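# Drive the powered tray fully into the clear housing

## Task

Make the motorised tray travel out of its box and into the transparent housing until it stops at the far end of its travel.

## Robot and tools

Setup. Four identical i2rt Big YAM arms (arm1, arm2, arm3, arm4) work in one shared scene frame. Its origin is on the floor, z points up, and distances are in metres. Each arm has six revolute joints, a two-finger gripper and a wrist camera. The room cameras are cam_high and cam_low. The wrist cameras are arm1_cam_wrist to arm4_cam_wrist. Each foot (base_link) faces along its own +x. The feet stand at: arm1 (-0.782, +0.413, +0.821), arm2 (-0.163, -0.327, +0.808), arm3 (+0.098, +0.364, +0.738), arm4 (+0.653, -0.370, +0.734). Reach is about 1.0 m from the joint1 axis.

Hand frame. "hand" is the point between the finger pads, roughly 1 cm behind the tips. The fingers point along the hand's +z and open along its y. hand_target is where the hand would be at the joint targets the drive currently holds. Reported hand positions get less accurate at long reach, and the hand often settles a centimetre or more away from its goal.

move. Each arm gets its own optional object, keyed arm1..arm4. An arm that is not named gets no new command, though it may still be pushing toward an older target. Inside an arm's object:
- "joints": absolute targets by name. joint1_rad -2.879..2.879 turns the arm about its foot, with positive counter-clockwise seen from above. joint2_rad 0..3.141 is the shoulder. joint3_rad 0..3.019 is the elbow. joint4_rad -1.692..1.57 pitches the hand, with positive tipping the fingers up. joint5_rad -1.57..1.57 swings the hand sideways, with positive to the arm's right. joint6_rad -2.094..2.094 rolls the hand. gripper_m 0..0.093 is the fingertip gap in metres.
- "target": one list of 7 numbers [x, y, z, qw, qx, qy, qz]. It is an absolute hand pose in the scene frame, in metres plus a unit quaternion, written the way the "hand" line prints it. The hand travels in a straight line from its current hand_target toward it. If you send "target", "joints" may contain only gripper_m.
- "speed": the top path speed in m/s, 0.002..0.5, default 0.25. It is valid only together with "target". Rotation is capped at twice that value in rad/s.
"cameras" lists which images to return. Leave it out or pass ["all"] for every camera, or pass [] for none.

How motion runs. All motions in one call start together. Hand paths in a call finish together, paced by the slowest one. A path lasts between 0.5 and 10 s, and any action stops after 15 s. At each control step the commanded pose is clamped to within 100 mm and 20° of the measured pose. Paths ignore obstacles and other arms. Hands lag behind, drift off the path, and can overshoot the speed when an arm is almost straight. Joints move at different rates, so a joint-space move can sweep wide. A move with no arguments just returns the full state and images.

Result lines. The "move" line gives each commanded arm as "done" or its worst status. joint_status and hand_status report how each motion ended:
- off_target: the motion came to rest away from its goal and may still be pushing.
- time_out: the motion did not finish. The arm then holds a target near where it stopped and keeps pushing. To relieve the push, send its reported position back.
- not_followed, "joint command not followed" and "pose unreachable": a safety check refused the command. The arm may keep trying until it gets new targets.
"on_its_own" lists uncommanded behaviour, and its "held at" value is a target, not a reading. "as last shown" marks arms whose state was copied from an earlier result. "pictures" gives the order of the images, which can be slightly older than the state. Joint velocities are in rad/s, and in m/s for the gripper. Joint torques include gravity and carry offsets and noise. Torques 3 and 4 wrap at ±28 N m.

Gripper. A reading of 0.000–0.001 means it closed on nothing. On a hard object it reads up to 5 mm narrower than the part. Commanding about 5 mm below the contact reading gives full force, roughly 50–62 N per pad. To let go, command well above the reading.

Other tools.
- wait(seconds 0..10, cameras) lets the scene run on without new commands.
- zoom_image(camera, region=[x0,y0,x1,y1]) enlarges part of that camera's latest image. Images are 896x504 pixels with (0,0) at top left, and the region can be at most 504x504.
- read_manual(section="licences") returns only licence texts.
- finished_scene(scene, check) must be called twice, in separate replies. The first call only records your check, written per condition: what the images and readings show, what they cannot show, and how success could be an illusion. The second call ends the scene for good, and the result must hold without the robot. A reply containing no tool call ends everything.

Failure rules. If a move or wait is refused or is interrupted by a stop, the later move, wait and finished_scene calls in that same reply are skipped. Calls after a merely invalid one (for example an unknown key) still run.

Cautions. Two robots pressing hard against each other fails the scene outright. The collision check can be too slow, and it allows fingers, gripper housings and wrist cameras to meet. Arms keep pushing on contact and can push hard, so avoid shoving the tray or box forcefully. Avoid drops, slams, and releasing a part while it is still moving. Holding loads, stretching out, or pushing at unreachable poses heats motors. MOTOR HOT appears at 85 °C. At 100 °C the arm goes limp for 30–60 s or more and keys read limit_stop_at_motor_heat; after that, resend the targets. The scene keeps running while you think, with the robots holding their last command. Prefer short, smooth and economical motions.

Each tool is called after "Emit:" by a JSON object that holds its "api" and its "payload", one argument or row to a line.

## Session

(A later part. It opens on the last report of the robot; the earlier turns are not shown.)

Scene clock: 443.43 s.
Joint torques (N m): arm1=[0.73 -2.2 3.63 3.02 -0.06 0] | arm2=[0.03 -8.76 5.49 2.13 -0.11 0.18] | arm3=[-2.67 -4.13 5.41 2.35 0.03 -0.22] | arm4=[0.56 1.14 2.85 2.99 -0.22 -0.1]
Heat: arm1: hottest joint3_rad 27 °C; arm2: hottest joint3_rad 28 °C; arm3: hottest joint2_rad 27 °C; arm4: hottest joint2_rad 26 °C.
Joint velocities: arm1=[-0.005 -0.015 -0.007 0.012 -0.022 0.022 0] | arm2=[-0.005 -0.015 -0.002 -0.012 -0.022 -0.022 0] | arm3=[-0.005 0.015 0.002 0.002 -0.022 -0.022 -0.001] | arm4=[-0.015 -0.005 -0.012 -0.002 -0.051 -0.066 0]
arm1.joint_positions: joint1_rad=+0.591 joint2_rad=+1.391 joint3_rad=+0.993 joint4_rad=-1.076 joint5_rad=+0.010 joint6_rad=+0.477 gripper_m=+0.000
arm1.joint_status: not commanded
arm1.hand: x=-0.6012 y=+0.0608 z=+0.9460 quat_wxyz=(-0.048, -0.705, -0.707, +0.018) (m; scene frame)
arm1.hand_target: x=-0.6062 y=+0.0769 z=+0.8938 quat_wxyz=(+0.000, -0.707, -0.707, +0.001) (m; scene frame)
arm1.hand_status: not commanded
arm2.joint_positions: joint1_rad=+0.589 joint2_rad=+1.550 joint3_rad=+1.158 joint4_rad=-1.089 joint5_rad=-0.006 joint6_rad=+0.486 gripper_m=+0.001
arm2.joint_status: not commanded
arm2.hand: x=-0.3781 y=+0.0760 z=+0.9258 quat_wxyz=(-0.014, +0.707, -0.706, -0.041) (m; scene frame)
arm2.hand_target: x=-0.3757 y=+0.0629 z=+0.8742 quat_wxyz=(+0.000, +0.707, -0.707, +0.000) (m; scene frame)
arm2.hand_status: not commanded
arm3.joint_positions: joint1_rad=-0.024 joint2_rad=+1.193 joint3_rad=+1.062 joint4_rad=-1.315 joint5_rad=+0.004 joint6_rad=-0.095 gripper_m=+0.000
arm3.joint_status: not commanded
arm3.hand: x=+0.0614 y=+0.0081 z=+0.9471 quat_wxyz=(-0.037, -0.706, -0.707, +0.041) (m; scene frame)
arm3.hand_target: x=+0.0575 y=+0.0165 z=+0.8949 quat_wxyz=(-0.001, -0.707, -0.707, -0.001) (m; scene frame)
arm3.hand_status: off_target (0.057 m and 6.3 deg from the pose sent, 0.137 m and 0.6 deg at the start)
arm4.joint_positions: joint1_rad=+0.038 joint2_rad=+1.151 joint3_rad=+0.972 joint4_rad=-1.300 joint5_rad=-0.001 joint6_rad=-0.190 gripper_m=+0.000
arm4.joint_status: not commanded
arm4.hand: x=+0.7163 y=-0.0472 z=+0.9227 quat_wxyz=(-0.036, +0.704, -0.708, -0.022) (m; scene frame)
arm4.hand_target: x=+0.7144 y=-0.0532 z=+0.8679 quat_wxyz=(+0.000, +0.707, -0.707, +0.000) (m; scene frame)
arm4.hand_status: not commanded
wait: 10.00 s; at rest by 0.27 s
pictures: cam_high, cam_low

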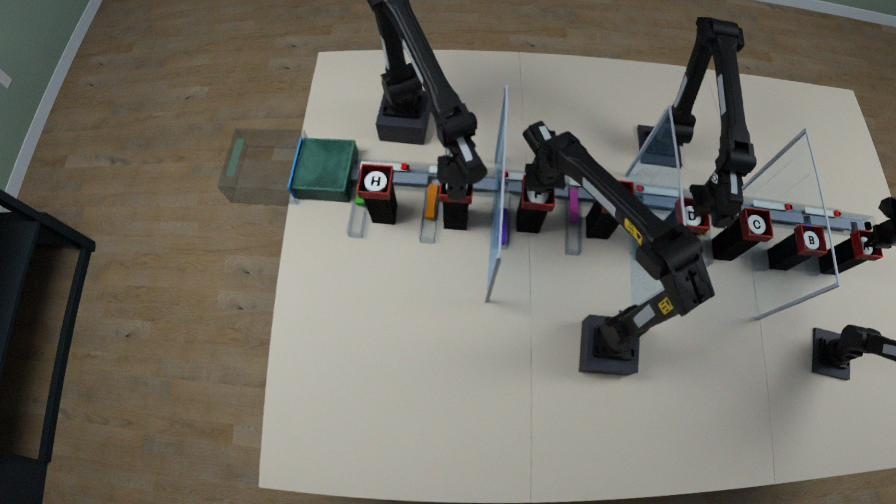

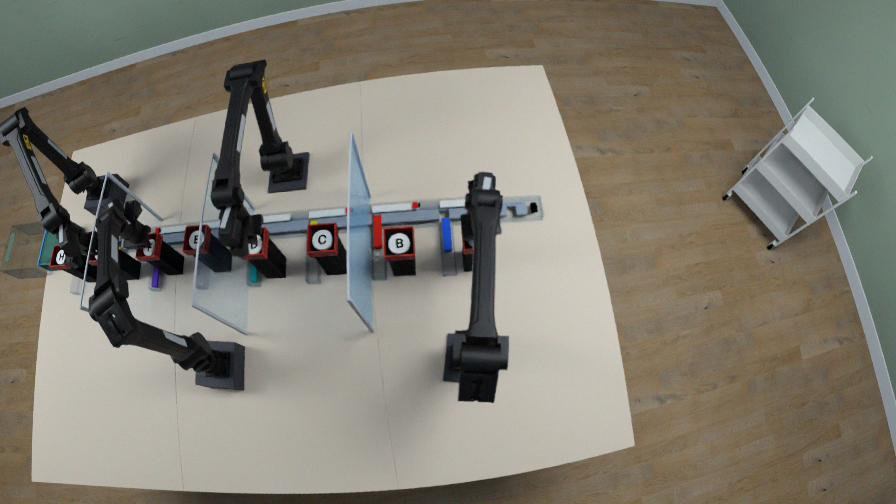

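Emit:
{"api": "wait", "payload": {
  "seconds": 10,
  "cameras": []
}}

Emit:
{"api": "wait", "payload": {
  "seconds": 10,
  "cameras": []
}}

Emit:
{"api": "wait", "payload": {
  "seconds": 10,
  "cameras": []
}}

Emit:
{"api": "wait", "payload": {
  "seconds": 10,
  "cameras": ["cam_high", "cam_low"]
}}

Scene clock: 453.57 s.
Joint torques (N m): arm1=[0.91 -2.14 3.64 2.99 -0.06 0] | arm2=[0.62 -9.05 5.55 2.11 -0.1 0.2] | arm3=[-2.61 -4.13 5.38 2.37 0.03 -0.23] | arm4=[0.56 1.14 2.85 2.99 -0.22 -0.1]
Heat: arm1: hottest joint3_rad 27 °C; arm2: hottest joint3_rad 28 °C; arm3: hottest joint2_rad 27 °C; arm4: hottest joint2_rad 26 °C.
Joint velocities: arm1=[-0.005 -0.005 0.002 -0.007 -0.022 0.022 0] | arm2=[0.005 -0.005 -0.017 -0.017 0.007 -0.037 0] | arm3=[0.005 -0.005 -0.012 0.017 -0.007 -0.022 0] | arm4=[-0.024 0.005 0.002 0.002 -0.051 -0.022 -0.001]
arm1.joint_positions: joint1_rad=+0.591 joint2_rad=+1.391 joint3_rad=+0.993 joint4_rad=-1.076 joint5_rad=+0.010 joint6_rad=+0.477 gripper_m=+0.000
arm1.joint_status: not commanded
arm1.hand: x=-0.6012 y=+0.0608 z=+0.9460 quat_wxyz=(-0.048, -0.705, -0.707, +0.018) (m; scene frame)
arm1.hand_target: x=-0.6062 y=+0.0769 z=+0.8938 quat_wxyz=(+0.000, -0.707, -0.707, +0.001) (m; scene frame)
arm1.hand_status: not commanded
arm2.joint_positions: joint1_rad=+0.589 joint2_rad=+1.550 joint3_rad=+1.158 joint4_rad=-1.089 joint5_rad=-0.006 joint6_rad=+0.486 gripper_m=+0.001
arm2.joint_status: not commanded
arm2.hand: x=-0.3781 y=+0.0760 z=+0.9258 quat_wxyz=(-0.014, +0.707, -0.706, -0.041) (m; scene frame)
arm2.hand_target: x=-0.3757 y=+0.0629 z=+0.8742 quat_wxyz=(+0.000, +0.707, -0.707, +0.000) (m; scene frame)
arm2.hand_status: not commanded
arm3.joint_positions: joint1_rad=-0.024 joint2_rad=+1.193 joint3_rad=+1.062 joint4_rad=-1.315 joint5_rad=+0.004 joint6_rad=-0.095 gripper_m=+0.000
arm3.joint_status: not commanded
arm3.hand: x=+0.0614 y=+0.0081 z=+0.9471 quat_wxyz=(-0.037, -0.706, -0.707, +0.041) (m; scene frame)
arm3.hand_target: x=+0.0575 y=+0.0165 z=+0.8949 quat_wxyz=(-0.001, -0.707, -0.707, -0.001) (m; scene frame)
arm3.hand_status: off_target (0.057 m and 6.3 deg from the pose sent, 0.137 m and 0.6 deg at the start)
arm4.joint_positions: joint1_rad=+0.038 joint2_rad=+1.151 joint3_rad=+0.972 joint4_rad=-1.300 joint5_rad=-0.001 joint6_rad=-0.190 gripper_m=+0.000
arm4.joint_status: not commanded
arm4.hand: x=+0.7163 y=-0.0472 z=+0.9227 quat_wxyz=(-0.036, +0.704, -0.708, -0.022) (m; scene frame)
arm4.hand_target: x=+0.7144 y=-0.0532 z=+0.8679 quat_wxyz=(+0.000, +0.707, -0.707, +0.000) (m; scene frame)
arm4.hand_status: not commanded
wait: 10.00 s; at rest by 0.13 s
pictures: none
No camera images: "cameras" was empty.

Scene clock: 463.57 s.
Joint torques (N m): arm1=[0.85 -2.32 3.62 3 -0.06 0.01] | arm2=[0.21 -8.59 5.65 2.26 -0.13 0.22] | arm3=[-2.49 -4.07 5.42 2.37 0.03 -0.23] | arm4=[0.56 1.14 2.84 2.97 -0.22 -0.11]
Heat: arm1: hottest joint3_rad 27 °C; arm2: hottest joint3_rad 28 °C; arm3: hottest joint2_rad 27 °C; arm4: hottest joint2_rad 26 °C.
Joint velocities: arm1=[-0.005 -0.005 -0.002 -0.007 0.051 0.007 0] | arm2=[-0.024 0.005 0.002 0.017 -0.037 -0.066 0] | arm3=[0.005 0.005 -0.002 0.002 0.037 -0.066 0] | arm4=[-0.015 -0.005 -0.007 0.002 0.007 0.037 -0.001]
arm1.joint_positions: joint1_rad=+0.591 joint2_rad=+1.391 joint3_rad=+0.993 joint4_rad=-1.076 joint5_rad=+0.010 joint6_rad=+0.477 gripper_m=+0.000
arm1.joint_status: not commanded
arm1.hand: x=-0.6012 y=+0.0608 z=+0.9460 quat_wxyz=(-0.048, -0.705, -0.707, +0.018) (m; scene frame)
arm1.hand_target: x=-0.6062 y=+0.0769 z=+0.8938 quat_wxyz=(+0.000, -0.707, -0.707, +0.001) (m; scene frame)
arm1.hand_status: not commanded
arm2.joint_positions: joint1_rad=+0.589 joint2_rad=+1.550 joint3_rad=+1.158 joint4_rad=-1.089 joint5_rad=-0.006 joint6_rad=+0.486 gripper_m=+0.001
arm2.joint_status: not commanded
arm2.hand: x=-0.3781 y=+0.0760 z=+0.9258 quat_wxyz=(-0.014, +0.707, -0.706, -0.041) (m; scene frame)
arm2.hand_target: x=-0.3757 y=+0.0629 z=+0.8742 quat_wxyz=(+0.000, +0.707, -0.707, +0.000) (m; scene frame)
arm2.hand_status: not commanded
arm3.joint_positions: joint1_rad=-0.024 joint2_rad=+1.193 joint3_rad=+1.062 joint4_rad=-1.315 joint5_rad=+0.004 joint6_rad=-0.095 gripper_m=+0.000
arm3.joint_status: not commanded
arm3.hand: x=+0.0614 y=+0.0081 z=+0.9471 quat_wxyz=(-0.037, -0.706, -0.707, +0.041) (m; scene frame)
arm3.hand_target: x=+0.0575 y=+0.0165 z=+0.8949 quat_wxyz=(-0.001, -0.707, -0.707, -0.001) (m; scene frame)
arm3.hand_status: off_target (0.057 m and 6.3 deg from the pose sent, 0.137 m and 0.6 deg at the start)
arm4.joint_positions: joint1_rad=+0.038 joint2_rad=+1.151 joint3_rad=+0.972 joint4_rad=-1.300 joint5_rad=-0.001 joint6_rad=-0.190 gripper_m=+0.000
arm4.joint_status: not commanded
arm4.hand: x=+0.7163 y=-0.0472 z=+0.9227 quat_wxyz=(-0.036, +0.704, -0.708, -0.022) (m; scene frame)
arm4.hand_target: x=+0.7144 y=-0.0532 z=+0.8679 quat_wxyz=(+0.000, +0.707, -0.707, +0.000) (m; scene frame)
arm4.hand_status: not commanded
wait: 10.00 s; at rest by 0.27 s
pictures: none
No camera images: "cameras" was empty.

Scene clock: 473.57 s.
Joint torques (N m): arm1=[0.91 -2.14 3.67 2.96 -0.06 0] | arm2=[0.38 -8.35 5.53 2.3 -0.15 0.2] | arm3=[-2.61 -4.13 5.37 2.37 0.03 -0.23] | arm4=[0.62 1.14 2.85 2.99 -0.22 -0.1]
Heat: arm1: hottest joint3_rad 27 °C; arm2: hottest joint3_rad 28 °C; arm3: hottest joint2_rad 26 °C; arm4: hottest joint2_rad 26 °C.
Joint velocities: arm1=[-0.005 -0.005 -0.002 -0.007 -0.007 -0.051 -0.001] | arm2=[0.015 -0.005 0.002 0.002 -0.022 0.022 -0.001] | arm3=[-0.015 -0.015 -0.012 -0.007 -0.037 0.051 0.001] | arm4=[-0.015 0.015 -0.007 0.022 0.066 0.007 0.001]
arm1.joint_positions: joint1_rad=+0.591 joint2_rad=+1.391 joint3_rad=+0.993 joint4_rad=-1.076 joint5_rad=+0.010 joint6_rad=+0.477 gripper_m=+0.000
arm1.joint_status: not commanded
arm1.hand: x=-0.6012 y=+0.0608 z=+0.9460 quat_wxyz=(-0.048, -0.705, -0.707, +0.018) (m; scene frame)
arm1.hand_target: x=-0.6062 y=+0.0769 z=+0.8938 quat_wxyz=(+0.000, -0.707, -0.707, +0.001) (m; scene frame)
arm1.hand_status: not commanded
arm2.joint_positions: joint1_rad=+0.589 joint2_rad=+1.550 joint3_rad=+1.158 joint4_rad=-1.089 joint5_rad=-0.006 joint6_rad=+0.486 gripper_m=+0.001
arm2.joint_status: not commanded
arm2.hand: x=-0.3781 y=+0.0760 z=+0.9258 quat_wxyz=(-0.014, +0.707, -0.706, -0.041) (m; scene frame)
arm2.hand_target: x=-0.3757 y=+0.0629 z=+0.8742 quat_wxyz=(+0.000, +0.707, -0.707, +0.000) (m; scene frame)
arm2.hand_status: not commanded
arm3.joint_positions: joint1_rad=-0.024 joint2_rad=+1.193 joint3_rad=+1.062 joint4_rad=-1.315 joint5_rad=+0.004 joint6_rad=-0.095 gripper_m=+0.000
arm3.joint_status: not commanded
arm3.hand: x=+0.0614 y=+0.0081 z=+0.9471 quat_wxyz=(-0.037, -0.706, -0.707, +0.041) (m; scene frame)
arm3.hand_target: x=+0.0575 y=+0.0165 z=+0.8949 quat_wxyz=(-0.001, -0.707, -0.707, -0.001) (m; scene frame)
arm3.hand_status: off_target (0.057 m and 6.3 deg from the pose sent, 0.137 m and 0.6 deg at the start)
arm4.joint_positions: joint1_rad=+0.038 joint2_rad=+1.151 joint3_rad=+0.972 joint4_rad=-1.300 joint5_rad=-0.001 joint6_rad=-0.190 gripper_m=+0.000
arm4.joint_status: not commanded
arm4.hand: x=+0.7163 y=-0.0472 z=+0.9227 quat_wxyz=(-0.036, +0.704, -0.708, -0.022) (m; scene frame)
arm4.hand_target: x=+0.7144 y=-0.0532 z=+0.8679 quat_wxyz=(+0.000, +0.707, -0.707, +0.000) (m; scene frame)
arm4.hand_status: not commanded
wait: 10.00 s; at rest by 0.27 s
pictures: none
No camera images: "cameras" was empty.

Scene clock: 483.57 s.
Joint torques (N m): arm1=[0.97 -2.14 3.64 2.99 -0.07 0] | arm2=[-0.15 -8.88 5.5 2.22 -0.13 0.19] | arm3=[-2.61 -4.25 5.39 2.37 0.05 -0.23] | arm4=[0.56 1.14 2.84 2.97 -0.22 -0.1]
Heat: arm1: hottest joint3_rad 27 °C; arm2: hottest joint3_rad 28 °C; arm3: hottest joint2_rad 26 °C; arm4: hottest joint2_rad 26 °C.
Joint velocities: arm1=[0.005 -0.005 -0.017 -0.027 -0.051 -0.022 0] | arm2=[-0.005 -0.005 0.007 -0.002 -0.007 -0.11 0] | arm3=[0.005 0.005 0.002 -0.002 0.037 -0.037 0] | arm4=[-0.015 -0.015 0.012 -0.002 -0.022 0.022 0]
arm1.joint_positions: joint1_rad=+0.591 joint2_rad=+1.391 joint3_rad=+0.993 joint4_rad=-1.076 joint5_rad=+0.010 joint6_rad=+0.477 gripper_m=+0.000
arm1.joint_status: not commanded
arm1.hand: x=-0.6012 y=+0.0608 z=+0.9460 quat_wxyz=(-0.048, -0.705, -0.707, +0.018) (m; scene frame)
arm1.hand_target: x=-0.6062 y=+0.0769 z=+0.8938 quat_wxyz=(+0.000, -0.707, -0.707, +0.001) (m; scene frame)
arm1.hand_status: not commanded
arm2.joint_positions: joint1_rad=+0.589 joint2_rad=+1.550 joint3_rad=+1.158 joint4_rad=-1.089 joint5_rad=-0.006 joint6_rad=+0.486 gripper_m=+0.001
arm2.joint_status: not commanded
arm2.hand: x=-0.3781 y=+0.0760 z=+0.9258 quat_wxyz=(-0.014, +0.707, -0.706, -0.041) (m; scene frame)
arm2.hand_target: x=-0.3757 y=+0.0629 z=+0.8742 quat_wxyz=(+0.000, +0.707, -0.707, +0.000) (m; scene frame)
arm2.hand_status: not commanded
arm3.joint_positions: joint1_rad=-0.024 joint2_rad=+1.193 joint3_rad=+1.062 joint4_rad=-1.315 joint5_rad=+0.004 joint6_rad=-0.095 gripper_m=+0.000
arm3.joint_status: not commanded
arm3.hand: x=+0.0614 y=+0.0081 z=+0.9471 quat_wxyz=(-0.037, -0.706, -0.707, +0.041) (m; scene frame)
arm3.hand_target: x=+0.0575 y=+0.0165 z=+0.8949 quat_wxyz=(-0.001, -0.707, -0.707, -0.001) (m; scene frame)
arm3.hand_status: off_target (0.057 m and 6.3 deg from the pose sent, 0.137 m and 0.6 deg at the start)
arm4.joint_positions: joint1_rad=+0.038 joint2_rad=+1.151 joint3_rad=+0.972 joint4_rad=-1.300 joint5_rad=-0.001 joint6_rad=-0.190 gripper_m=+0.000
arm4.joint_status: not commanded
arm4.hand: x=+0.7163 y=-0.0472 z=+0.9227 quat_wxyz=(-0.036, +0.704, -0.708, -0.022) (m; scene frame)
arm4.hand_target: x=+0.7144 y=-0.0532 z=+0.8679 quat_wxyz=(+0.000, +0.707, -0.707, +0.000) (m; scene frame)
arm4.hand_status: not commanded
wait: 10.00 s; at rest by 0.27 s
pictures: cam_high, cam_low

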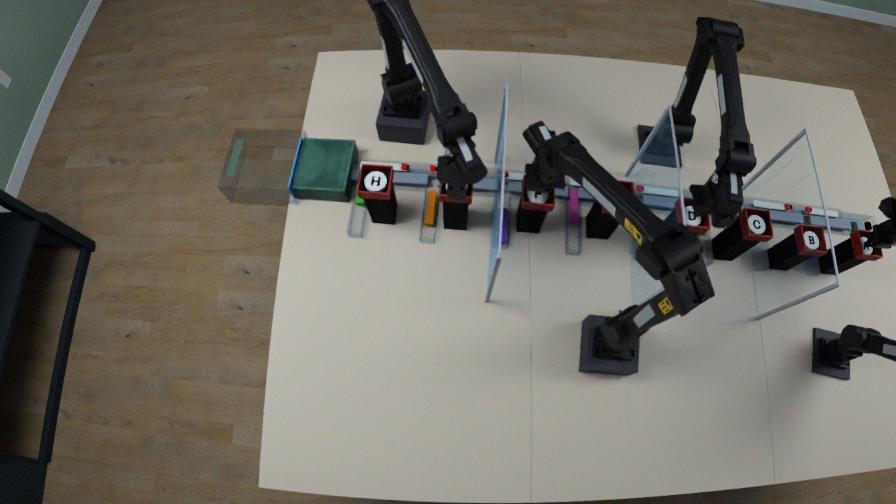

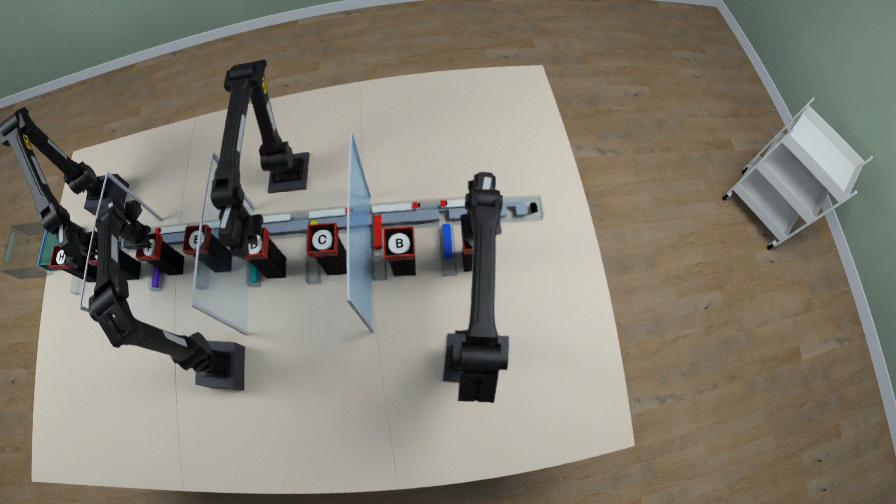

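Emit:
{"api": "zoom_image", "payload": {
  "camera": "cam_low",
  "region": [370, 180, 490, 310]
}}

Emit:
{"api": "zoom_image", "payload": {
  "camera": "cam_high",
  "region": [340, 150, 460, 250]
}}

Emit:
{"api": "zoom_image", "payload": {
  "camera": "cam_low",
  "region": [220, 190, 340, 300]
}}

Scaled by 3.877 from the camera's 896x504 image, which has a finer 1280x720 frame.

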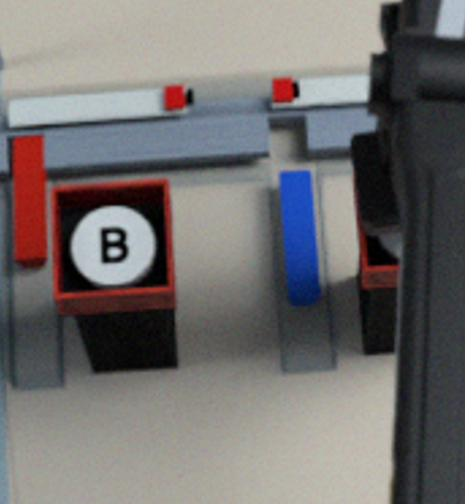

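Scaled by 4.200 from the camera's 896x504 image, which has a finer 1280x720 frame.

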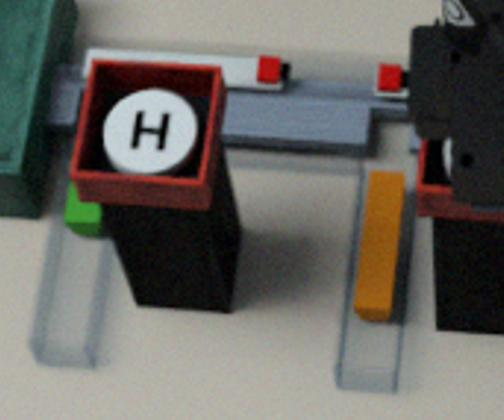

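Scaled by 4.200 from the camera's 896x504 image, which has a finer 1280x720 frame.

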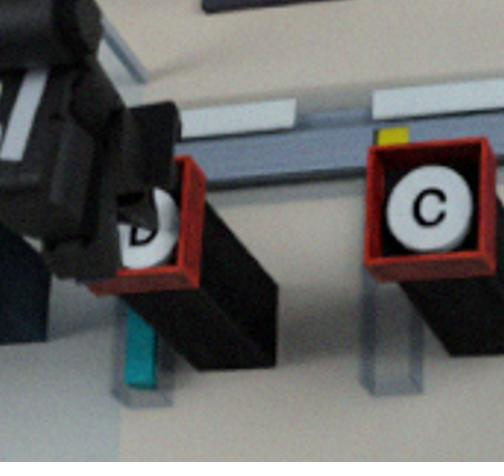

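Emit:
{"api": "wait", "payload": {
  "seconds": 10,
  "cameras": []
}}

Emit:
{"api": "wait", "payload": {
  "seconds": 10,
  "cameras": []
}}

Emit:
{"api": "wait", "payload": {
  "seconds": 10,
  "cameras": []
}}

Emit:
{"api": "wait", "payload": {
  "seconds": 10,
  "cameras": []
}}

Emit:
{"api": "wait", "payload": {
  "seconds": 10,
  "cameras": []
}}

Emit:
{"api": "wait", "payload": {
  "seconds": 10,
  "cameras": ["cam_high", "cam_low"]
}}

Scene clock: 495.03 s.
Joint torques (N m): arm1=[0.73 -2.26 3.71 2.99 -0.06 0.01] | arm2=[-0.09 -8.76 5.61 2.22 -0.13 0.23] | arm3=[-2.55 -4.13 5.42 2.41 0.04 -0.23] | arm4=[0.62 1.14 2.85 2.97 -0.22 -0.1]
Heat: arm1: hottest joint3_rad 27 °C; arm2: hottest joint3_rad 28 °C; arm3: hottest joint2_rad 26 °C; arm4: hottest joint2_rad 26 °C.
Joint velocities: arm1=[-0.005 0.005 0.002 -0.027 -0.037 -0.007 0] | arm2=[0.005 -0.005 -0.007 -0.012 0.022 -0.007 0] | arm3=[-0.015 -0.005 -0.002 -0.007 0.007 0.007 0] | arm4=[0.005 0.005 0.007 -0.002 -0.022 0.007 -0.001]
arm1.joint_positions: joint1_rad=+0.591 joint2_rad=+1.391 joint3_rad=+0.993 joint4_rad=-1.076 joint5_rad=+0.010 joint6_rad=+0.477 gripper_m=+0.000
arm1.joint_status: not commanded
arm1.hand: x=-0.6012 y=+0.0608 z=+0.9460 quat_wxyz=(-0.048, -0.705, -0.707, +0.018) (m; scene frame)
arm1.hand_target: x=-0.6062 y=+0.0769 z=+0.8938 quat_wxyz=(+0.000, -0.707, -0.707, +0.001) (m; scene frame)
arm1.hand_status: not commanded
arm2.joint_positions: joint1_rad=+0.589 joint2_rad=+1.550 joint3_rad=+1.158 joint4_rad=-1.089 joint5_rad=-0.006 joint6_rad=+0.486 gripper_m=+0.001
arm2.joint_status: not commanded
arm2.hand: x=-0.3781 y=+0.0760 z=+0.9258 quat_wxyz=(-0.014, +0.707, -0.706, -0.041) (m; scene frame)
arm2.hand_target: x=-0.3757 y=+0.0629 z=+0.8742 quat_wxyz=(+0.000, +0.707, -0.707, +0.000) (m; scene frame)
arm2.hand_status: not commanded
arm3.joint_positions: joint1_rad=-0.024 joint2_rad=+1.193 joint3_rad=+1.062 joint4_rad=-1.315 joint5_rad=+0.004 joint6_rad=-0.095 gripper_m=+0.000
arm3.joint_status: not commanded
arm3.hand: x=+0.0614 y=+0.0081 z=+0.9471 quat_wxyz=(-0.037, -0.706, -0.707, +0.041) (m; scene frame)
arm3.hand_target: x=+0.0575 y=+0.0165 z=+0.8949 quat_wxyz=(-0.001, -0.707, -0.707, -0.001) (m; scene frame)
arm3.hand_status: off_target (0.057 m and 6.3 deg from the pose sent, 0.137 m and 0.6 deg at the start)
arm4.joint_positions: joint1_rad=+0.038 joint2_rad=+1.151 joint3_rad=+0.972 joint4_rad=-1.300 joint5_rad=-0.001 joint6_rad=-0.190 gripper_m=+0.000
arm4.joint_status: not commanded
arm4.hand: x=+0.7163 y=-0.0472 z=+0.9227 quat_wxyz=(-0.036, +0.704, -0.708, -0.022) (m; scene frame)
arm4.hand_target: x=+0.7144 y=-0.0532 z=+0.8679 quat_wxyz=(+0.000, +0.707, -0.707, +0.000) (m; scene frame)
arm4.hand_status: not commanded
wait: 10.00 s; at rest from the start
pictures: none
No camera images: "cameras" was empty.

Scene clock: 505.03 s.
Joint torques (N m): arm1=[0.85 -2.02 3.67 3.03 -0.07 0.01] | arm2=[-0.26 -8.41 5.49 2.3 -0.12 0.2] | arm3=[-2.67 -4.19 5.39 2.37 0.04 -0.22] | arm4=[0.56 1.2 2.84 2.97 -0.22 -0.1]
Heat: arm1: hottest joint3_rad 27 °C; arm2: hottest joint3_rad 28 °C; arm3: hottest joint2_rad 26 °C; arm4: hottest joint2_rad 26 °C.
Joint velocities: arm1=[0.015 -0.015 -0.007 -0.017 0.007 -0.051 0.001] | arm2=[-0.005 -0.015 -0.012 0.002 0.037 0.037 -0.001] | arm3=[-0.005 0.005 0.007 -0.007 0.037 -0.051 -0.001] | arm4=[0.005 -0.005 -0.017 -0.007 -0.037 0.007 0]
arm1.joint_positions: joint1_rad=+0.591 joint2_rad=+1.391 joint3_rad=+0.993 joint4_rad=-1.076 joint5_rad=+0.010 joint6_rad=+0.477 gripper_m=+0.000
arm1.joint_status: not commanded
arm1.hand: x=-0.6012 y=+0.0608 z=+0.9460 quat_wxyz=(-0.048, -0.705, -0.707, +0.018) (m; scene frame)
arm1.hand_target: x=-0.6062 y=+0.0769 z=+0.8938 quat_wxyz=(+0.000, -0.707, -0.707, +0.001) (m; scene frame)
arm1.hand_status: not commanded
arm2.joint_positions: joint1_rad=+0.589 joint2_rad=+1.550 joint3_rad=+1.158 joint4_rad=-1.089 joint5_rad=-0.006 joint6_rad=+0.486 gripper_m=+0.001
arm2.joint_status: not commanded
arm2.hand: x=-0.3781 y=+0.0760 z=+0.9258 quat_wxyz=(-0.014, +0.707, -0.706, -0.041) (m; scene frame)
arm2.hand_target: x=-0.3757 y=+0.0629 z=+0.8742 quat_wxyz=(+0.000, +0.707, -0.707, +0.000) (m; scene frame)
arm2.hand_status: not commanded
arm3.joint_positions: joint1_rad=-0.024 joint2_rad=+1.193 joint3_rad=+1.062 joint4_rad=-1.315 joint5_rad=+0.004 joint6_rad=-0.095 gripper_m=+0.000
arm3.joint_status: not commanded
arm3.hand: x=+0.0614 y=+0.0081 z=+0.9471 quat_wxyz=(-0.037, -0.706, -0.707, +0.041) (m; scene frame)
arm3.hand_target: x=+0.0575 y=+0.0165 z=+0.8949 quat_wxyz=(-0.001, -0.707, -0.707, -0.001) (m; scene frame)
arm3.hand_status: off_target (0.057 m and 6.3 deg from the pose sent, 0.137 m and 0.6 deg at the start)
arm4.joint_positions: joint1_rad=+0.038 joint2_rad=+1.151 joint3_rad=+0.972 joint4_rad=-1.300 joint5_rad=-0.001 joint6_rad=-0.190 gripper_m=+0.000
arm4.joint_status: not commanded
arm4.hand: x=+0.7163 y=-0.0472 z=+0.9227 quat_wxyz=(-0.036, +0.704, -0.708, -0.022) (m; scene frame)
arm4.hand_target: x=+0.7144 y=-0.0532 z=+0.8679 quat_wxyz=(+0.000, +0.707, -0.707, +0.000) (m; scene frame)
arm4.hand_status: not commanded
wait: 10.00 s; at rest by 0.27 s
pictures: none
No camera images: "cameras" was empty.

Scene clock: 515.03 s.
Joint torques (N m): arm1=[0.91 -2.08 3.66 2.97 -0.06 0] | arm2=[0.21 -8.64 5.53 2.25 -0.13 0.22] | arm3=[-2.49 -4.19 5.38 2.36 0.03 -0.22] | arm4=[0.56 1.14 2.84 2.97 -0.22 -0.1]
Heat: arm1: hottest joint3_rad 27 °C; arm2: hottest joint3_rad 28 °C; arm3: hottest joint2_rad 26 °C; arm4: hottest joint2_rad 26 °C.
Joint velocities: arm1=[-0.005 -0.005 -0.017 0.002 0.022 -0.007 -0.001] | arm2=[0.015 -0.024 0.007 0.007 -0.022 -0.051 0.001] | arm3=[-0.005 0.005 -0.012 0.007 -0.066 0.037 0] | arm4=[-0.005 0.005 0.007 -0.012 -0.007 0.022 0]
arm1.joint_positions: joint1_rad=+0.591 joint2_rad=+1.391 joint3_rad=+0.993 joint4_rad=-1.076 joint5_rad=+0.010 joint6_rad=+0.477 gripper_m=+0.000
arm1.joint_status: not commanded
arm1.hand: x=-0.6012 y=+0.0608 z=+0.9460 quat_wxyz=(-0.048, -0.705, -0.707, +0.018) (m; scene frame)
arm1.hand_target: x=-0.6062 y=+0.0769 z=+0.8938 quat_wxyz=(+0.000, -0.707, -0.707, +0.001) (m; scene frame)
arm1.hand_status: not commanded
arm2.joint_positions: joint1_rad=+0.589 joint2_rad=+1.550 joint3_rad=+1.158 joint4_rad=-1.089 joint5_rad=-0.006 joint6_rad=+0.486 gripper_m=+0.001
arm2.joint_status: not commanded
arm2.hand: x=-0.3781 y=+0.0760 z=+0.9258 quat_wxyz=(-0.014, +0.707, -0.706, -0.041) (m; scene frame)
arm2.hand_target: x=-0.3757 y=+0.0629 z=+0.8742 quat_wxyz=(+0.000, +0.707, -0.707, +0.000) (m; scene frame)
arm2.hand_status: not commanded
arm3.joint_positions: joint1_rad=-0.024 joint2_rad=+1.193 joint3_rad=+1.062 joint4_rad=-1.315 joint5_rad=+0.004 joint6_rad=-0.095 gripper_m=+0.000
arm3.joint_status: not commanded
arm3.hand: x=+0.0614 y=+0.0081 z=+0.9471 quat_wxyz=(-0.037, -0.706, -0.707, +0.041) (m; scene frame)
arm3.hand_target: x=+0.0575 y=+0.0165 z=+0.8949 quat_wxyz=(-0.001, -0.707, -0.707, -0.001) (m; scene frame)
arm3.hand_status: off_target (0.057 m and 6.3 deg from the pose sent, 0.137 m and 0.6 deg at the start)
arm4.joint_positions: joint1_rad=+0.038 joint2_rad=+1.151 joint3_rad=+0.972 joint4_rad=-1.300 joint5_rad=-0.001 joint6_rad=-0.190 gripper_m=+0.000
arm4.joint_status: not commanded
arm4.hand: x=+0.7163 y=-0.0472 z=+0.9227 quat_wxyz=(-0.036, +0.704, -0.708, -0.022) (m; scene frame)
arm4.hand_target: x=+0.7144 y=-0.0532 z=+0.8679 quat_wxyz=(+0.000, +0.707, -0.707, +0.000) (m; scene frame)
arm4.hand_status: not commanded
wait: 10.00 s; at rest by 0.27 s
pictures: none
No camera images: "cameras" was empty.

Scene clock: 525.03 s.
Joint torques (N m): arm1=[0.79 -2.2 3.69 2.99 -0.06 -0.01] | arm2=[0.32 -8.41 5.56 2.25 -0.14 0.2] | arm3=[-2.49 -4.01 5.41 2.36 0.04 -0.23] | arm4=[0.56 1.14 2.84 2.97 -0.22 -0.1]
Heat: arm1: hottest joint3_rad 27 °C; arm2: hottest joint3_rad 28 °C; arm3: hottest joint2_rad 26 °C; arm4: hottest joint2_rad 26 °C.
Joint velocities: arm1=[0.005 -0.005 -0.002 0.007 0.022 -0.022 0] | arm2=[-0.005 -0.015 -0.007 0.002 -0.037 0.095 -0.001] | arm3=[-0.005 -0.015 -0.002 -0.007 -0.051 -0.037 0.001] | arm4=[-0.005 0.005 0.012 -0.007 -0.022 -0.037 -0.001]
arm1.joint_positions: joint1_rad=+0.591 joint2_rad=+1.391 joint3_rad=+0.993 joint4_rad=-1.076 joint5_rad=+0.010 joint6_rad=+0.477 gripper_m=+0.000
arm1.joint_status: not commanded
arm1.hand: x=-0.6012 y=+0.0608 z=+0.9460 quat_wxyz=(-0.048, -0.705, -0.707, +0.018) (m; scene frame)
arm1.hand_target: x=-0.6062 y=+0.0769 z=+0.8938 quat_wxyz=(+0.000, -0.707, -0.707, +0.001) (m; scene frame)
arm1.hand_status: not commanded
arm2.joint_positions: joint1_rad=+0.589 joint2_rad=+1.550 joint3_rad=+1.158 joint4_rad=-1.089 joint5_rad=-0.006 joint6_rad=+0.486 gripper_m=+0.001
arm2.joint_status: not commanded
arm2.hand: x=-0.3781 y=+0.0760 z=+0.9258 quat_wxyz=(-0.014, +0.707, -0.706, -0.041) (m; scene frame)
arm2.hand_target: x=-0.3757 y=+0.0629 z=+0.8742 quat_wxyz=(+0.000, +0.707, -0.707, +0.000) (m; scene frame)
arm2.hand_status: not commanded
arm3.joint_positions: joint1_rad=-0.024 joint2_rad=+1.193 joint3_rad=+1.062 joint4_rad=-1.315 joint5_rad=+0.004 joint6_rad=-0.095 gripper_m=+0.000
arm3.joint_status: not commanded
arm3.hand: x=+0.0614 y=+0.0081 z=+0.9471 quat_wxyz=(-0.037, -0.706, -0.707, +0.041) (m; scene frame)
arm3.hand_target: x=+0.0575 y=+0.0165 z=+0.8949 quat_wxyz=(-0.001, -0.707, -0.707, -0.001) (m; scene frame)
arm3.hand_status: off_target (0.057 m and 6.3 deg from the pose sent, 0.137 m and 0.6 deg at the start)
arm4.joint_positions: joint1_rad=+0.038 joint2_rad=+1.151 joint3_rad=+0.972 joint4_rad=-1.300 joint5_rad=-0.001 joint6_rad=-0.190 gripper_m=+0.000
arm4.joint_status: not commanded
arm4.hand: x=+0.7163 y=-0.0472 z=+0.9227 quat_wxyz=(-0.036, +0.704, -0.708, -0.022) (m; scene frame)
arm4.hand_target: x=+0.7144 y=-0.0532 z=+0.8679 quat_wxyz=(+0.000, +0.707, -0.707, +0.000) (m; scene frame)
arm4.hand_status: not commanded
wait: 10.00 s; at rest by 0.27 s
pictures: none
No camera images: "cameras" was empty.

Scene clock: 535.03 s.
Joint torques (N m): arm1=[0.91 -2.08 3.64 2.99 -0.06 0] | arm2=[0.32 -8.59 5.59 2.09 -0.1 0.22] | arm3=[-2.73 -4.19 5.41 2.35 0.05 -0.22] | arm4=[0.62 1.2 2.84 2.97 -0.22 -0.1]
Heat: arm1: hottest joint3_rad 27 °C; arm2: hottest joint3_rad 28 °C; arm3: hottest joint2_rad 26 °C; arm4: hottest joint2_rad 26 °C.
Joint velocities: arm1=[-0.005 0.015 -0.017 -0.002 -0.037 -0.007 0] | arm2=[-0.015 -0.015 0.007 0.002 0.022 0.022 0] | arm3=[-0.005 -0.015 0.022 -0.017 0.022 -0.051 0.001] | arm4=[-0.005 0.024 0.017 -0.007 -0.037 -0.007 0]
arm1.joint_positions: joint1_rad=+0.591 joint2_rad=+1.391 joint3_rad=+0.993 joint4_rad=-1.076 joint5_rad=+0.010 joint6_rad=+0.477 gripper_m=+0.000
arm1.joint_status: not commanded
arm1.hand: x=-0.6012 y=+0.0608 z=+0.9460 quat_wxyz=(-0.048, -0.705, -0.707, +0.018) (m; scene frame)
arm1.hand_target: x=-0.6062 y=+0.0769 z=+0.8938 quat_wxyz=(+0.000, -0.707, -0.707, +0.001) (m; scene frame)
arm1.hand_status: not commanded
arm2.joint_positions: joint1_rad=+0.589 joint2_rad=+1.550 joint3_rad=+1.158 joint4_rad=-1.089 joint5_rad=-0.006 joint6_rad=+0.486 gripper_m=+0.001
arm2.joint_status: not commanded
arm2.hand: x=-0.3781 y=+0.0760 z=+0.9258 quat_wxyz=(-0.014, +0.707, -0.706, -0.041) (m; scene frame)
arm2.hand_target: x=-0.3757 y=+0.0629 z=+0.8742 quat_wxyz=(+0.000, +0.707, -0.707, +0.000) (m; scene frame)
arm2.hand_status: not commanded
arm3.joint_positions: joint1_rad=-0.024 joint2_rad=+1.193 joint3_rad=+1.062 joint4_rad=-1.315 joint5_rad=+0.004 joint6_rad=-0.095 gripper_m=+0.000
arm3.joint_status: not commanded
arm3.hand: x=+0.0614 y=+0.0081 z=+0.9471 quat_wxyz=(-0.037, -0.706, -0.707, +0.041) (m; scene frame)
arm3.hand_target: x=+0.0575 y=+0.0165 z=+0.8949 quat_wxyz=(-0.001, -0.707, -0.707, -0.001) (m; scene frame)
arm3.hand_status: off_target (0.057 m and 6.3 deg from the pose sent, 0.137 m and 0.6 deg at the start)
arm4.joint_positions: joint1_rad=+0.038 joint2_rad=+1.151 joint3_rad=+0.972 joint4_rad=-1.300 joint5_rad=-0.001 joint6_rad=-0.190 gripper_m=+0.000
arm4.joint_status: not commanded
arm4.hand: x=+0.7163 y=-0.0472 z=+0.9227 quat_wxyz=(-0.036, +0.704, -0.708, -0.022) (m; scene frame)
arm4.hand_target: x=+0.7144 y=-0.0532 z=+0.8679 quat_wxyz=(+0.000, +0.707, -0.707, +0.000) (m; scene frame)
arm4.hand_status: not commanded
wait: 10.00 s; at rest by 0.27 s
pictures: none
No camera images: "cameras" was empty.

Scene clock: 545.03 s.
Joint torques (N m): arm1=[0.79 -2.14 3.63 3 -0.07 0] | arm2=[0.32 -8.7 5.55 2.17 -0.14 0.19] | arm3=[-2.55 -4.25 5.41 2.37 0.04 -0.23] | arm4=[0.56 1.08 2.84 2.97 -0.22 -0.1]
Heat: arm1: hottest joint3_rad 27 °C; arm2: hottest joint3_rad 28 °C; arm3: hottest joint2_rad 26 °C; arm4: hottest joint2_rad 26 °C.
Joint velocities: arm1=[-0.005 -0.005 -0.007 0.012 0.022 -0.007 -0.001] | arm2=[0.005 -0.015 0.002 0.002 -0.066 -0.022 0] | arm3=[0.005 -0.005 -0.002 0.017 0.022 0.022 0] | arm4=[-0.005 -0.015 -0.002 0.002 -0.037 -0.022 -0.001]
arm1.joint_positions: joint1_rad=+0.591 joint2_rad=+1.391 joint3_rad=+0.993 joint4_rad=-1.076 joint5_rad=+0.010 joint6_rad=+0.477 gripper_m=+0.000
arm1.joint_status: not commanded
arm1.hand: x=-0.6012 y=+0.0608 z=+0.9460 quat_wxyz=(-0.048, -0.705, -0.707, +0.018) (m; scene frame)
arm1.hand_target: x=-0.6062 y=+0.0769 z=+0.8938 quat_wxyz=(+0.000, -0.707, -0.707, +0.001) (m; scene frame)
arm1.hand_status: not commanded
arm2.joint_positions: joint1_rad=+0.589 joint2_rad=+1.550 joint3_rad=+1.158 joint4_rad=-1.089 joint5_rad=-0.006 joint6_rad=+0.486 gripper_m=+0.001
arm2.joint_status: not commanded
arm2.hand: x=-0.3781 y=+0.0760 z=+0.9258 quat_wxyz=(-0.014, +0.707, -0.706, -0.041) (m; scene frame)
arm2.hand_target: x=-0.3757 y=+0.0629 z=+0.8742 quat_wxyz=(+0.000, +0.707, -0.707, +0.000) (m; scene frame)
arm2.hand_status: not commanded
arm3.joint_positions: joint1_rad=-0.024 joint2_rad=+1.193 joint3_rad=+1.062 joint4_rad=-1.315 joint5_rad=+0.004 joint6_rad=-0.095 gripper_m=+0.000
arm3.joint_status: not commanded
arm3.hand: x=+0.0614 y=+0.0081 z=+0.9471 quat_wxyz=(-0.037, -0.706, -0.707, +0.041) (m; scene frame)
arm3.hand_target: x=+0.0575 y=+0.0165 z=+0.8949 quat_wxyz=(-0.001, -0.707, -0.707, -0.001) (m; scene frame)
arm3.hand_status: off_target (0.057 m and 6.3 deg from the pose sent, 0.137 m and 0.6 deg at the start)
arm4.joint_positions: joint1_rad=+0.038 joint2_rad=+1.151 joint3_rad=+0.972 joint4_rad=-1.300 joint5_rad=-0.001 joint6_rad=-0.190 gripper_m=+0.000
arm4.joint_status: not commanded
arm4.hand: x=+0.7163 y=-0.0472 z=+0.9227 quat_wxyz=(-0.036, +0.704, -0.708, -0.022) (m; scene frame)
arm4.hand_target: x=+0.7144 y=-0.0532 z=+0.8679 quat_wxyz=(+0.000, +0.707, -0.707, +0.000) (m; scene frame)
arm4.hand_status: not commanded
wait: 10.00 s; at rest by 0.27 s
pictures: cam_high, cam_low

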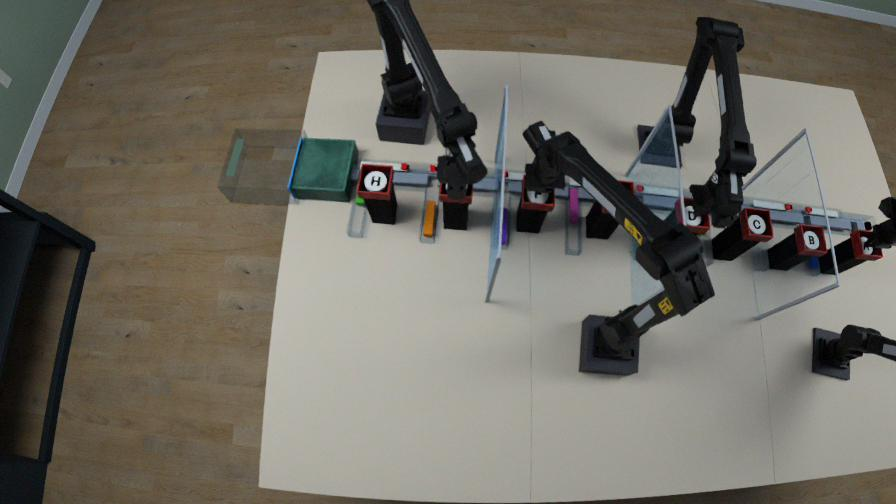

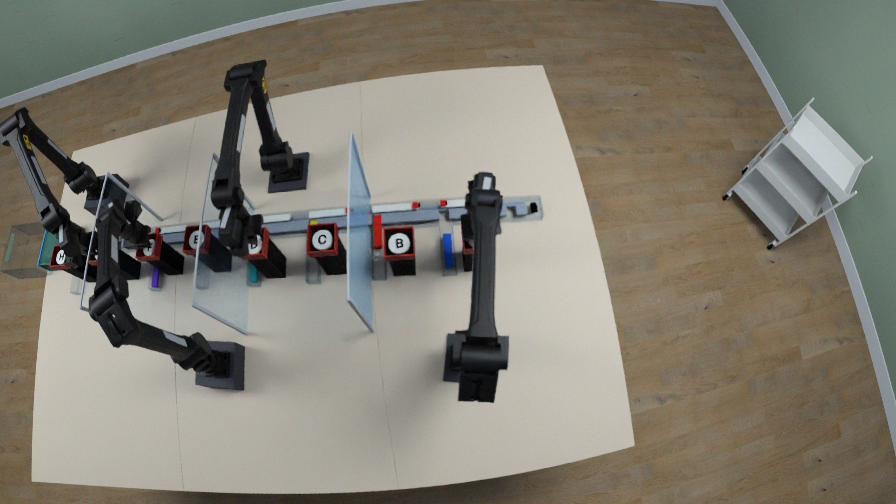

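Emit:
{"api": "zoom_image", "payload": {
  "camera": "cam_low",
  "region": [370, 180, 490, 310]
}}

Emit:
{"api": "zoom_image", "payload": {
  "camera": "cam_high",
  "region": [340, 150, 460, 250]
}}

Scaled by 3.877 from the camera's 896x504 image, which has a finer 1280x720 frame.

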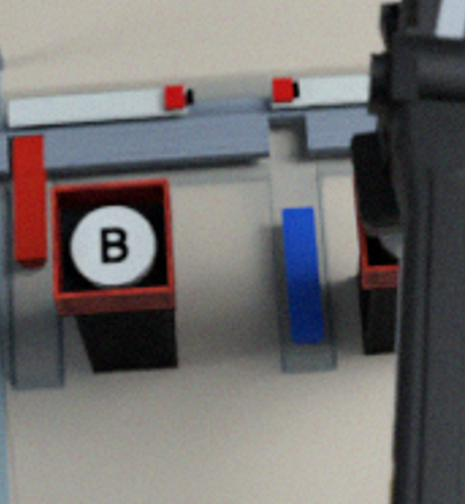

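Scaled by 4.200 from the camera's 896x504 image, which has a finer 1280x720 frame.

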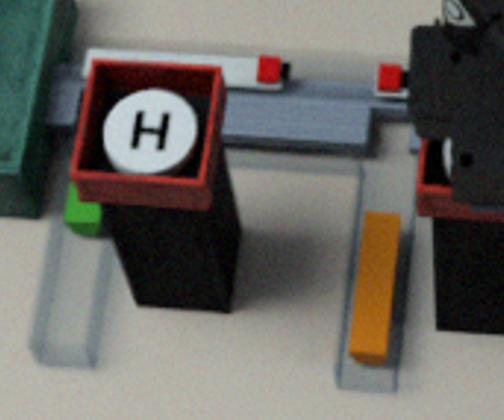

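Emit:
{"api": "wait", "payload": {
  "seconds": 10,
  "cameras": []
}}

Emit:
{"api": "wait", "payload": {
  "seconds": 10,
  "cameras": []
}}

Emit:
{"api": "wait", "payload": {
  "seconds": 8,
  "cameras": ["cam_high", "cam_low"]
}}

Scene clock: 555.47 s.
Joint torques (N m): arm1=[0.79 -2.14 3.69 2.96 -0.07 0] | arm2=[-0.15 -8.88 5.56 2.25 -0.13 0.23] | arm3=[-2.49 -4.07 5.41 2.37 0.03 -0.23] | arm4=[0.62 1.14 2.84 2.97 -0.22 -0.1]
Heat: arm1: hottest joint3_rad 27 °C; arm2: hottest joint3_rad 28 °C; arm3: hottest joint2_rad 26 °C; arm4: hottest joint2_rad 26 °C.
Joint velocities: arm1=[-0.005 0.005 0.002 0.002 -0.037 -0.007 -0.001] | arm2=[-0.024 0.005 -0.002 0.007 -0.007 0.037 -0.001] | arm3=[0.005 0.005 0.002 -0.002 -0.037 -0.037 0] | arm4=[-0.015 0.015 -0.012 0.002 -0.022 -0.066 0]
arm1.joint_positions: joint1_rad=+0.591 joint2_rad=+1.391 joint3_rad=+0.993 joint4_rad=-1.076 joint5_rad=+0.010 joint6_rad=+0.477 gripper_m=+0.000
arm1.joint_status: not commanded
arm1.hand: x=-0.6012 y=+0.0608 z=+0.9460 quat_wxyz=(-0.048, -0.705, -0.707, +0.018) (m; scene frame)
arm1.hand_target: x=-0.6062 y=+0.0769 z=+0.8938 quat_wxyz=(+0.000, -0.707, -0.707, +0.001) (m; scene frame)
arm1.hand_status: not commanded
arm2.joint_positions: joint1_rad=+0.589 joint2_rad=+1.550 joint3_rad=+1.158 joint4_rad=-1.089 joint5_rad=-0.006 joint6_rad=+0.486 gripper_m=+0.001
arm2.joint_status: not commanded
arm2.hand: x=-0.3781 y=+0.0760 z=+0.9258 quat_wxyz=(-0.014, +0.707, -0.706, -0.041) (m; scene frame)
arm2.hand_target: x=-0.3757 y=+0.0629 z=+0.8742 quat_wxyz=(+0.000, +0.707, -0.707, +0.000) (m; scene frame)
arm2.hand_status: not commanded
arm3.joint_positions: joint1_rad=-0.024 joint2_rad=+1.193 joint3_rad=+1.062 joint4_rad=-1.315 joint5_rad=+0.004 joint6_rad=-0.095 gripper_m=+0.000
arm3.joint_status: not commanded
arm3.hand: x=+0.0614 y=+0.0081 z=+0.9471 quat_wxyz=(-0.037, -0.706, -0.707, +0.041) (m; scene frame)
arm3.hand_target: x=+0.0575 y=+0.0165 z=+0.8949 quat_wxyz=(-0.001, -0.707, -0.707, -0.001) (m; scene frame)
arm3.hand_status: off_target (0.057 m and 6.3 deg from the pose sent, 0.137 m and 0.6 deg at the start)
arm4.joint_positions: joint1_rad=+0.038 joint2_rad=+1.151 joint3_rad=+0.972 joint4_rad=-1.300 joint5_rad=-0.001 joint6_rad=-0.190 gripper_m=+0.000
arm4.joint_status: not commanded
arm4.hand: x=+0.7163 y=-0.0472 z=+0.9227 quat_wxyz=(-0.036, +0.704, -0.708, -0.022) (m; scene frame)
arm4.hand_target: x=+0.7144 y=-0.0532 z=+0.8679 quat_wxyz=(+0.000, +0.707, -0.707, +0.000) (m; scene frame)
arm4.hand_status: not commanded
wait: 10.00 s; at rest from the start
pictures: none
No camera images: "cameras" was empty.

Scene clock: 565.47 s.
Joint torques (N m): arm1=[0.73 -2.2 3.62 3.02 -0.07 0] | arm2=[-0.21 -8.7 5.59 2.24 -0.1 0.2] | arm3=[-2.61 -4.19 5.42 2.37 0.03 -0.23] | arm4=[0.56 1.14 2.84 2.97 -0.22 -0.1]
Heat: arm1: hottest joint3_rad 27 °C; arm2: hottest joint3_rad 28 °C; arm3: hottest joint2_rad 26 °C; arm4: hottest joint2_rad 26 °C.
Joint velocities: arm1=[-0.015 -0.015 -0.002 -0.002 0.051 0.051 -0.001] | arm2=[-0.005 -0.015 -0.002 0.002 0.066 0.051 0] | arm3=[-0.005 -0.005 0.012 0.007 -0.007 -0.037 0.001] | arm4=[-0.005 -0.015 0.007 0.002 0.037 0.022 -0.001]
arm1.joint_positions: joint1_rad=+0.591 joint2_rad=+1.391 joint3_rad=+0.993 joint4_rad=-1.076 joint5_rad=+0.010 joint6_rad=+0.477 gripper_m=+0.000
arm1.joint_status: not commanded
arm1.hand: x=-0.6012 y=+0.0608 z=+0.9460 quat_wxyz=(-0.048, -0.705, -0.707, +0.018) (m; scene frame)
arm1.hand_target: x=-0.6062 y=+0.0769 z=+0.8938 quat_wxyz=(+0.000, -0.707, -0.707, +0.001) (m; scene frame)
arm1.hand_status: not commanded
arm2.joint_positions: joint1_rad=+0.589 joint2_rad=+1.550 joint3_rad=+1.158 joint4_rad=-1.089 joint5_rad=-0.006 joint6_rad=+0.486 gripper_m=+0.001
arm2.joint_status: not commanded
arm2.hand: x=-0.3781 y=+0.0760 z=+0.9258 quat_wxyz=(-0.014, +0.707, -0.706, -0.041) (m; scene frame)
arm2.hand_target: x=-0.3757 y=+0.0629 z=+0.8742 quat_wxyz=(+0.000, +0.707, -0.707, +0.000) (m; scene frame)
arm2.hand_status: not commanded
arm3.joint_positions: joint1_rad=-0.024 joint2_rad=+1.193 joint3_rad=+1.062 joint4_rad=-1.315 joint5_rad=+0.004 joint6_rad=-0.095 gripper_m=+0.000
arm3.joint_status: not commanded
arm3.hand: x=+0.0614 y=+0.0081 z=+0.9471 quat_wxyz=(-0.037, -0.706, -0.707, +0.041) (m; scene frame)
arm3.hand_target: x=+0.0575 y=+0.0165 z=+0.8949 quat_wxyz=(-0.001, -0.707, -0.707, -0.001) (m; scene frame)
arm3.hand_status: off_target (0.057 m and 6.3 deg from the pose sent, 0.137 m and 0.6 deg at the start)
arm4.joint_positions: joint1_rad=+0.038 joint2_rad=+1.151 joint3_rad=+0.972 joint4_rad=-1.300 joint5_rad=-0.001 joint6_rad=-0.190 gripper_m=+0.000
arm4.joint_status: not commanded
arm4.hand: x=+0.7163 y=-0.0472 z=+0.9227 quat_wxyz=(-0.036, +0.704, -0.708, -0.022) (m; scene frame)
arm4.hand_target: x=+0.7144 y=-0.0532 z=+0.8679 quat_wxyz=(+0.000, +0.707, -0.707, +0.000) (m; scene frame)
arm4.hand_status: not commanded
wait: 10.00 s; at rest by 0.27 s
pictures: none
No camera images: "cameras" was empty.

Scene clock: 573.47 s.
Joint torques (N m): arm1=[0.79 -2.08 3.69 2.99 -0.06 0.01] | arm2=[-0.32 -8.76 5.7 2.21 -0.11 0.21] | arm3=[-2.49 -4.13 5.39 2.37 0.03 -0.23] | arm4=[0.56 1.14 2.84 2.97 -0.22 -0.1]
Heat: arm1: hottest joint3_rad 27 °C; arm2: hottest joint3_rad 28 °C; arm3: hottest joint2_rad 26 °C; arm4: hottest joint2_rad 26 °C.
Joint velocities: arm1=[-0.005 -0.015 0.002 -0.007 -0.022 -0.051 0.002] | arm2=[-0.005 -0.005 0.007 -0.017 0.007 0.066 0.002] | arm3=[-0.024 -0.015 -0.017 -0.017 -0.037 0.022 0.001] | arm4=[0.005 0.005 -0.002 -0.002 0.022 0.007 -0.002]
arm1.joint_positions: joint1_rad=+0.591 joint2_rad=+1.391 joint3_rad=+0.993 joint4_rad=-1.076 joint5_rad=+0.010 joint6_rad=+0.477 gripper_m=+0.000
arm1.joint_status: not commanded
arm1.hand: x=-0.6012 y=+0.0608 z=+0.9460 quat_wxyz=(-0.048, -0.705, -0.707, +0.018) (m; scene frame)
arm1.hand_target: x=-0.6062 y=+0.0769 z=+0.8938 quat_wxyz=(+0.000, -0.707, -0.707, +0.001) (m; scene frame)
arm1.hand_status: not commanded
arm2.joint_positions: joint1_rad=+0.589 joint2_rad=+1.550 joint3_rad=+1.158 joint4_rad=-1.089 joint5_rad=-0.006 joint6_rad=+0.486 gripper_m=+0.001
arm2.joint_status: not commanded
arm2.hand: x=-0.3781 y=+0.0760 z=+0.9258 quat_wxyz=(-0.014, +0.707, -0.706, -0.041) (m; scene frame)
arm2.hand_target: x=-0.3757 y=+0.0629 z=+0.8742 quat_wxyz=(+0.000, +0.707, -0.707, +0.000) (m; scene frame)
arm2.hand_status: not commanded
arm3.joint_positions: joint1_rad=-0.024 joint2_rad=+1.193 joint3_rad=+1.062 joint4_rad=-1.315 joint5_rad=+0.004 joint6_rad=-0.095 gripper_m=+0.000
arm3.joint_status: not commanded
arm3.hand: x=+0.0614 y=+0.0081 z=+0.9471 quat_wxyz=(-0.037, -0.706, -0.707, +0.041) (m; scene frame)
arm3.hand_target: x=+0.0575 y=+0.0165 z=+0.8949 quat_wxyz=(-0.001, -0.707, -0.707, -0.001) (m; scene frame)
arm3.hand_status: off_target (0.057 m and 6.3 deg from the pose sent, 0.137 m and 0.6 deg at the start)
arm4.joint_positions: joint1_rad=+0.038 joint2_rad=+1.151 joint3_rad=+0.972 joint4_rad=-1.300 joint5_rad=-0.001 joint6_rad=-0.190 gripper_m=+0.000
arm4.joint_status: not commanded
arm4.hand: x=+0.7163 y=-0.0472 z=+0.9227 quat_wxyz=(-0.036, +0.704, -0.708, -0.022) (m; scene frame)
arm4.hand_target: x=+0.7144 y=-0.0532 z=+0.8679 quat_wxyz=(+0.000, +0.707, -0.707, +0.000) (m; scene frame)
arm4.hand_status: not commanded
wait: 8.00 s; at rest by 0.27 s
pictures: cam_high, cam_low

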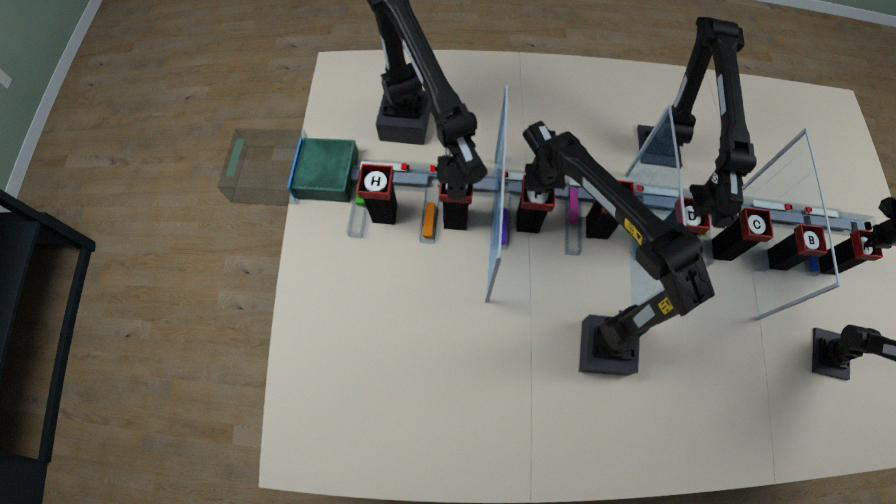

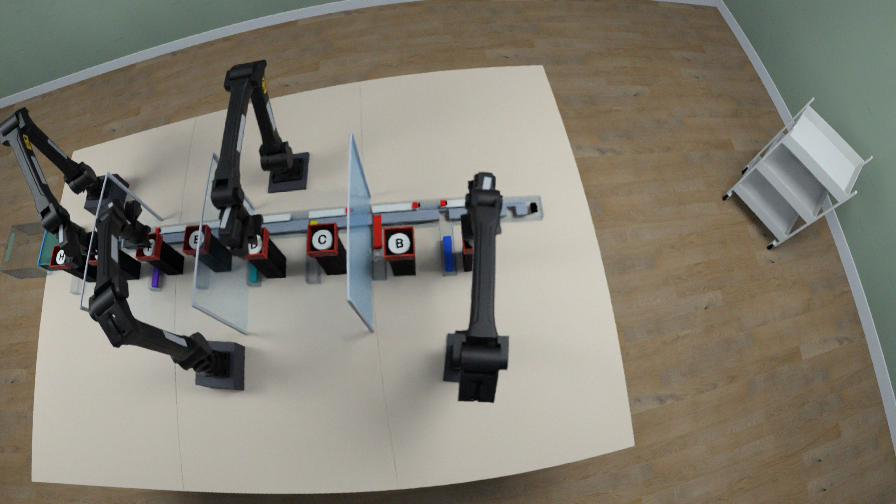

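Emit:
{"api": "zoom_image", "payload": {
  "camera": "cam_low",
  "region": [370, 180, 490, 310]
}}

Emit:
{"api": "zoom_image", "payload": {
  "camera": "cam_high",
  "region": [340, 150, 460, 250]
}}

Emit:
{"api": "zoom_image", "payload": {
  "camera": "cam_high",
  "region": [460, 150, 600, 260]
}}

Emit:
{"api": "zoom_image", "payload": {
  "camera": "cam_high",
  "region": [700, 170, 850, 290]
}}

Scaled by 3.877 from the camera's 896x504 image, which has a finer 1280x720 frame.

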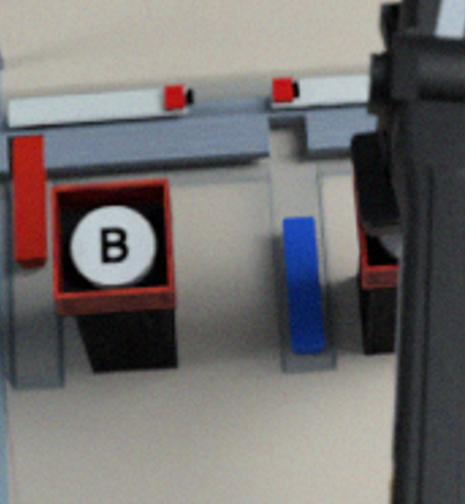

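Scaled by 4.200 from the camera's 896x504 image, which has a finer 1280x720 frame.

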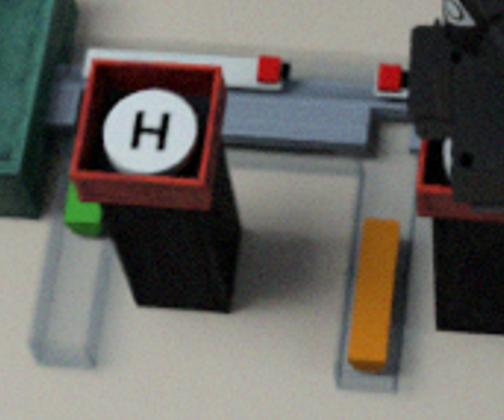

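Scaled by 3.600 from the camera's 896x504 image, which has a finer 1280x720 frame.

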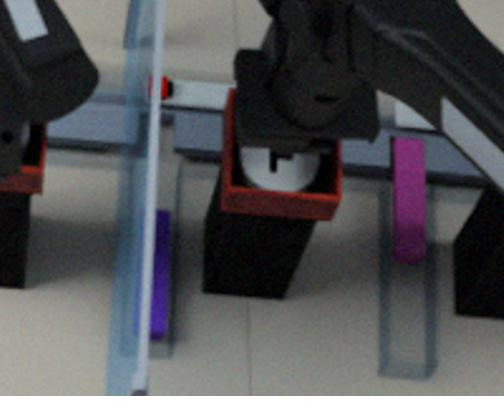

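Scaled by 3.360 from the camera's 896x504 image, which has a finer 1280x720 frame.

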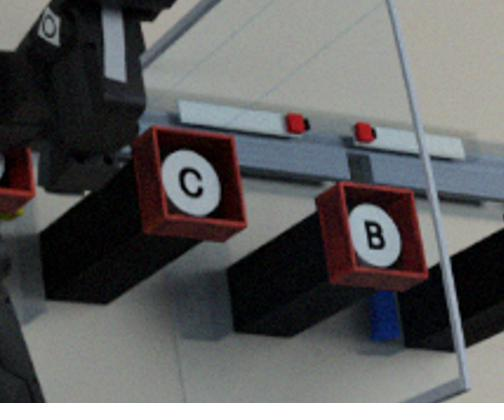

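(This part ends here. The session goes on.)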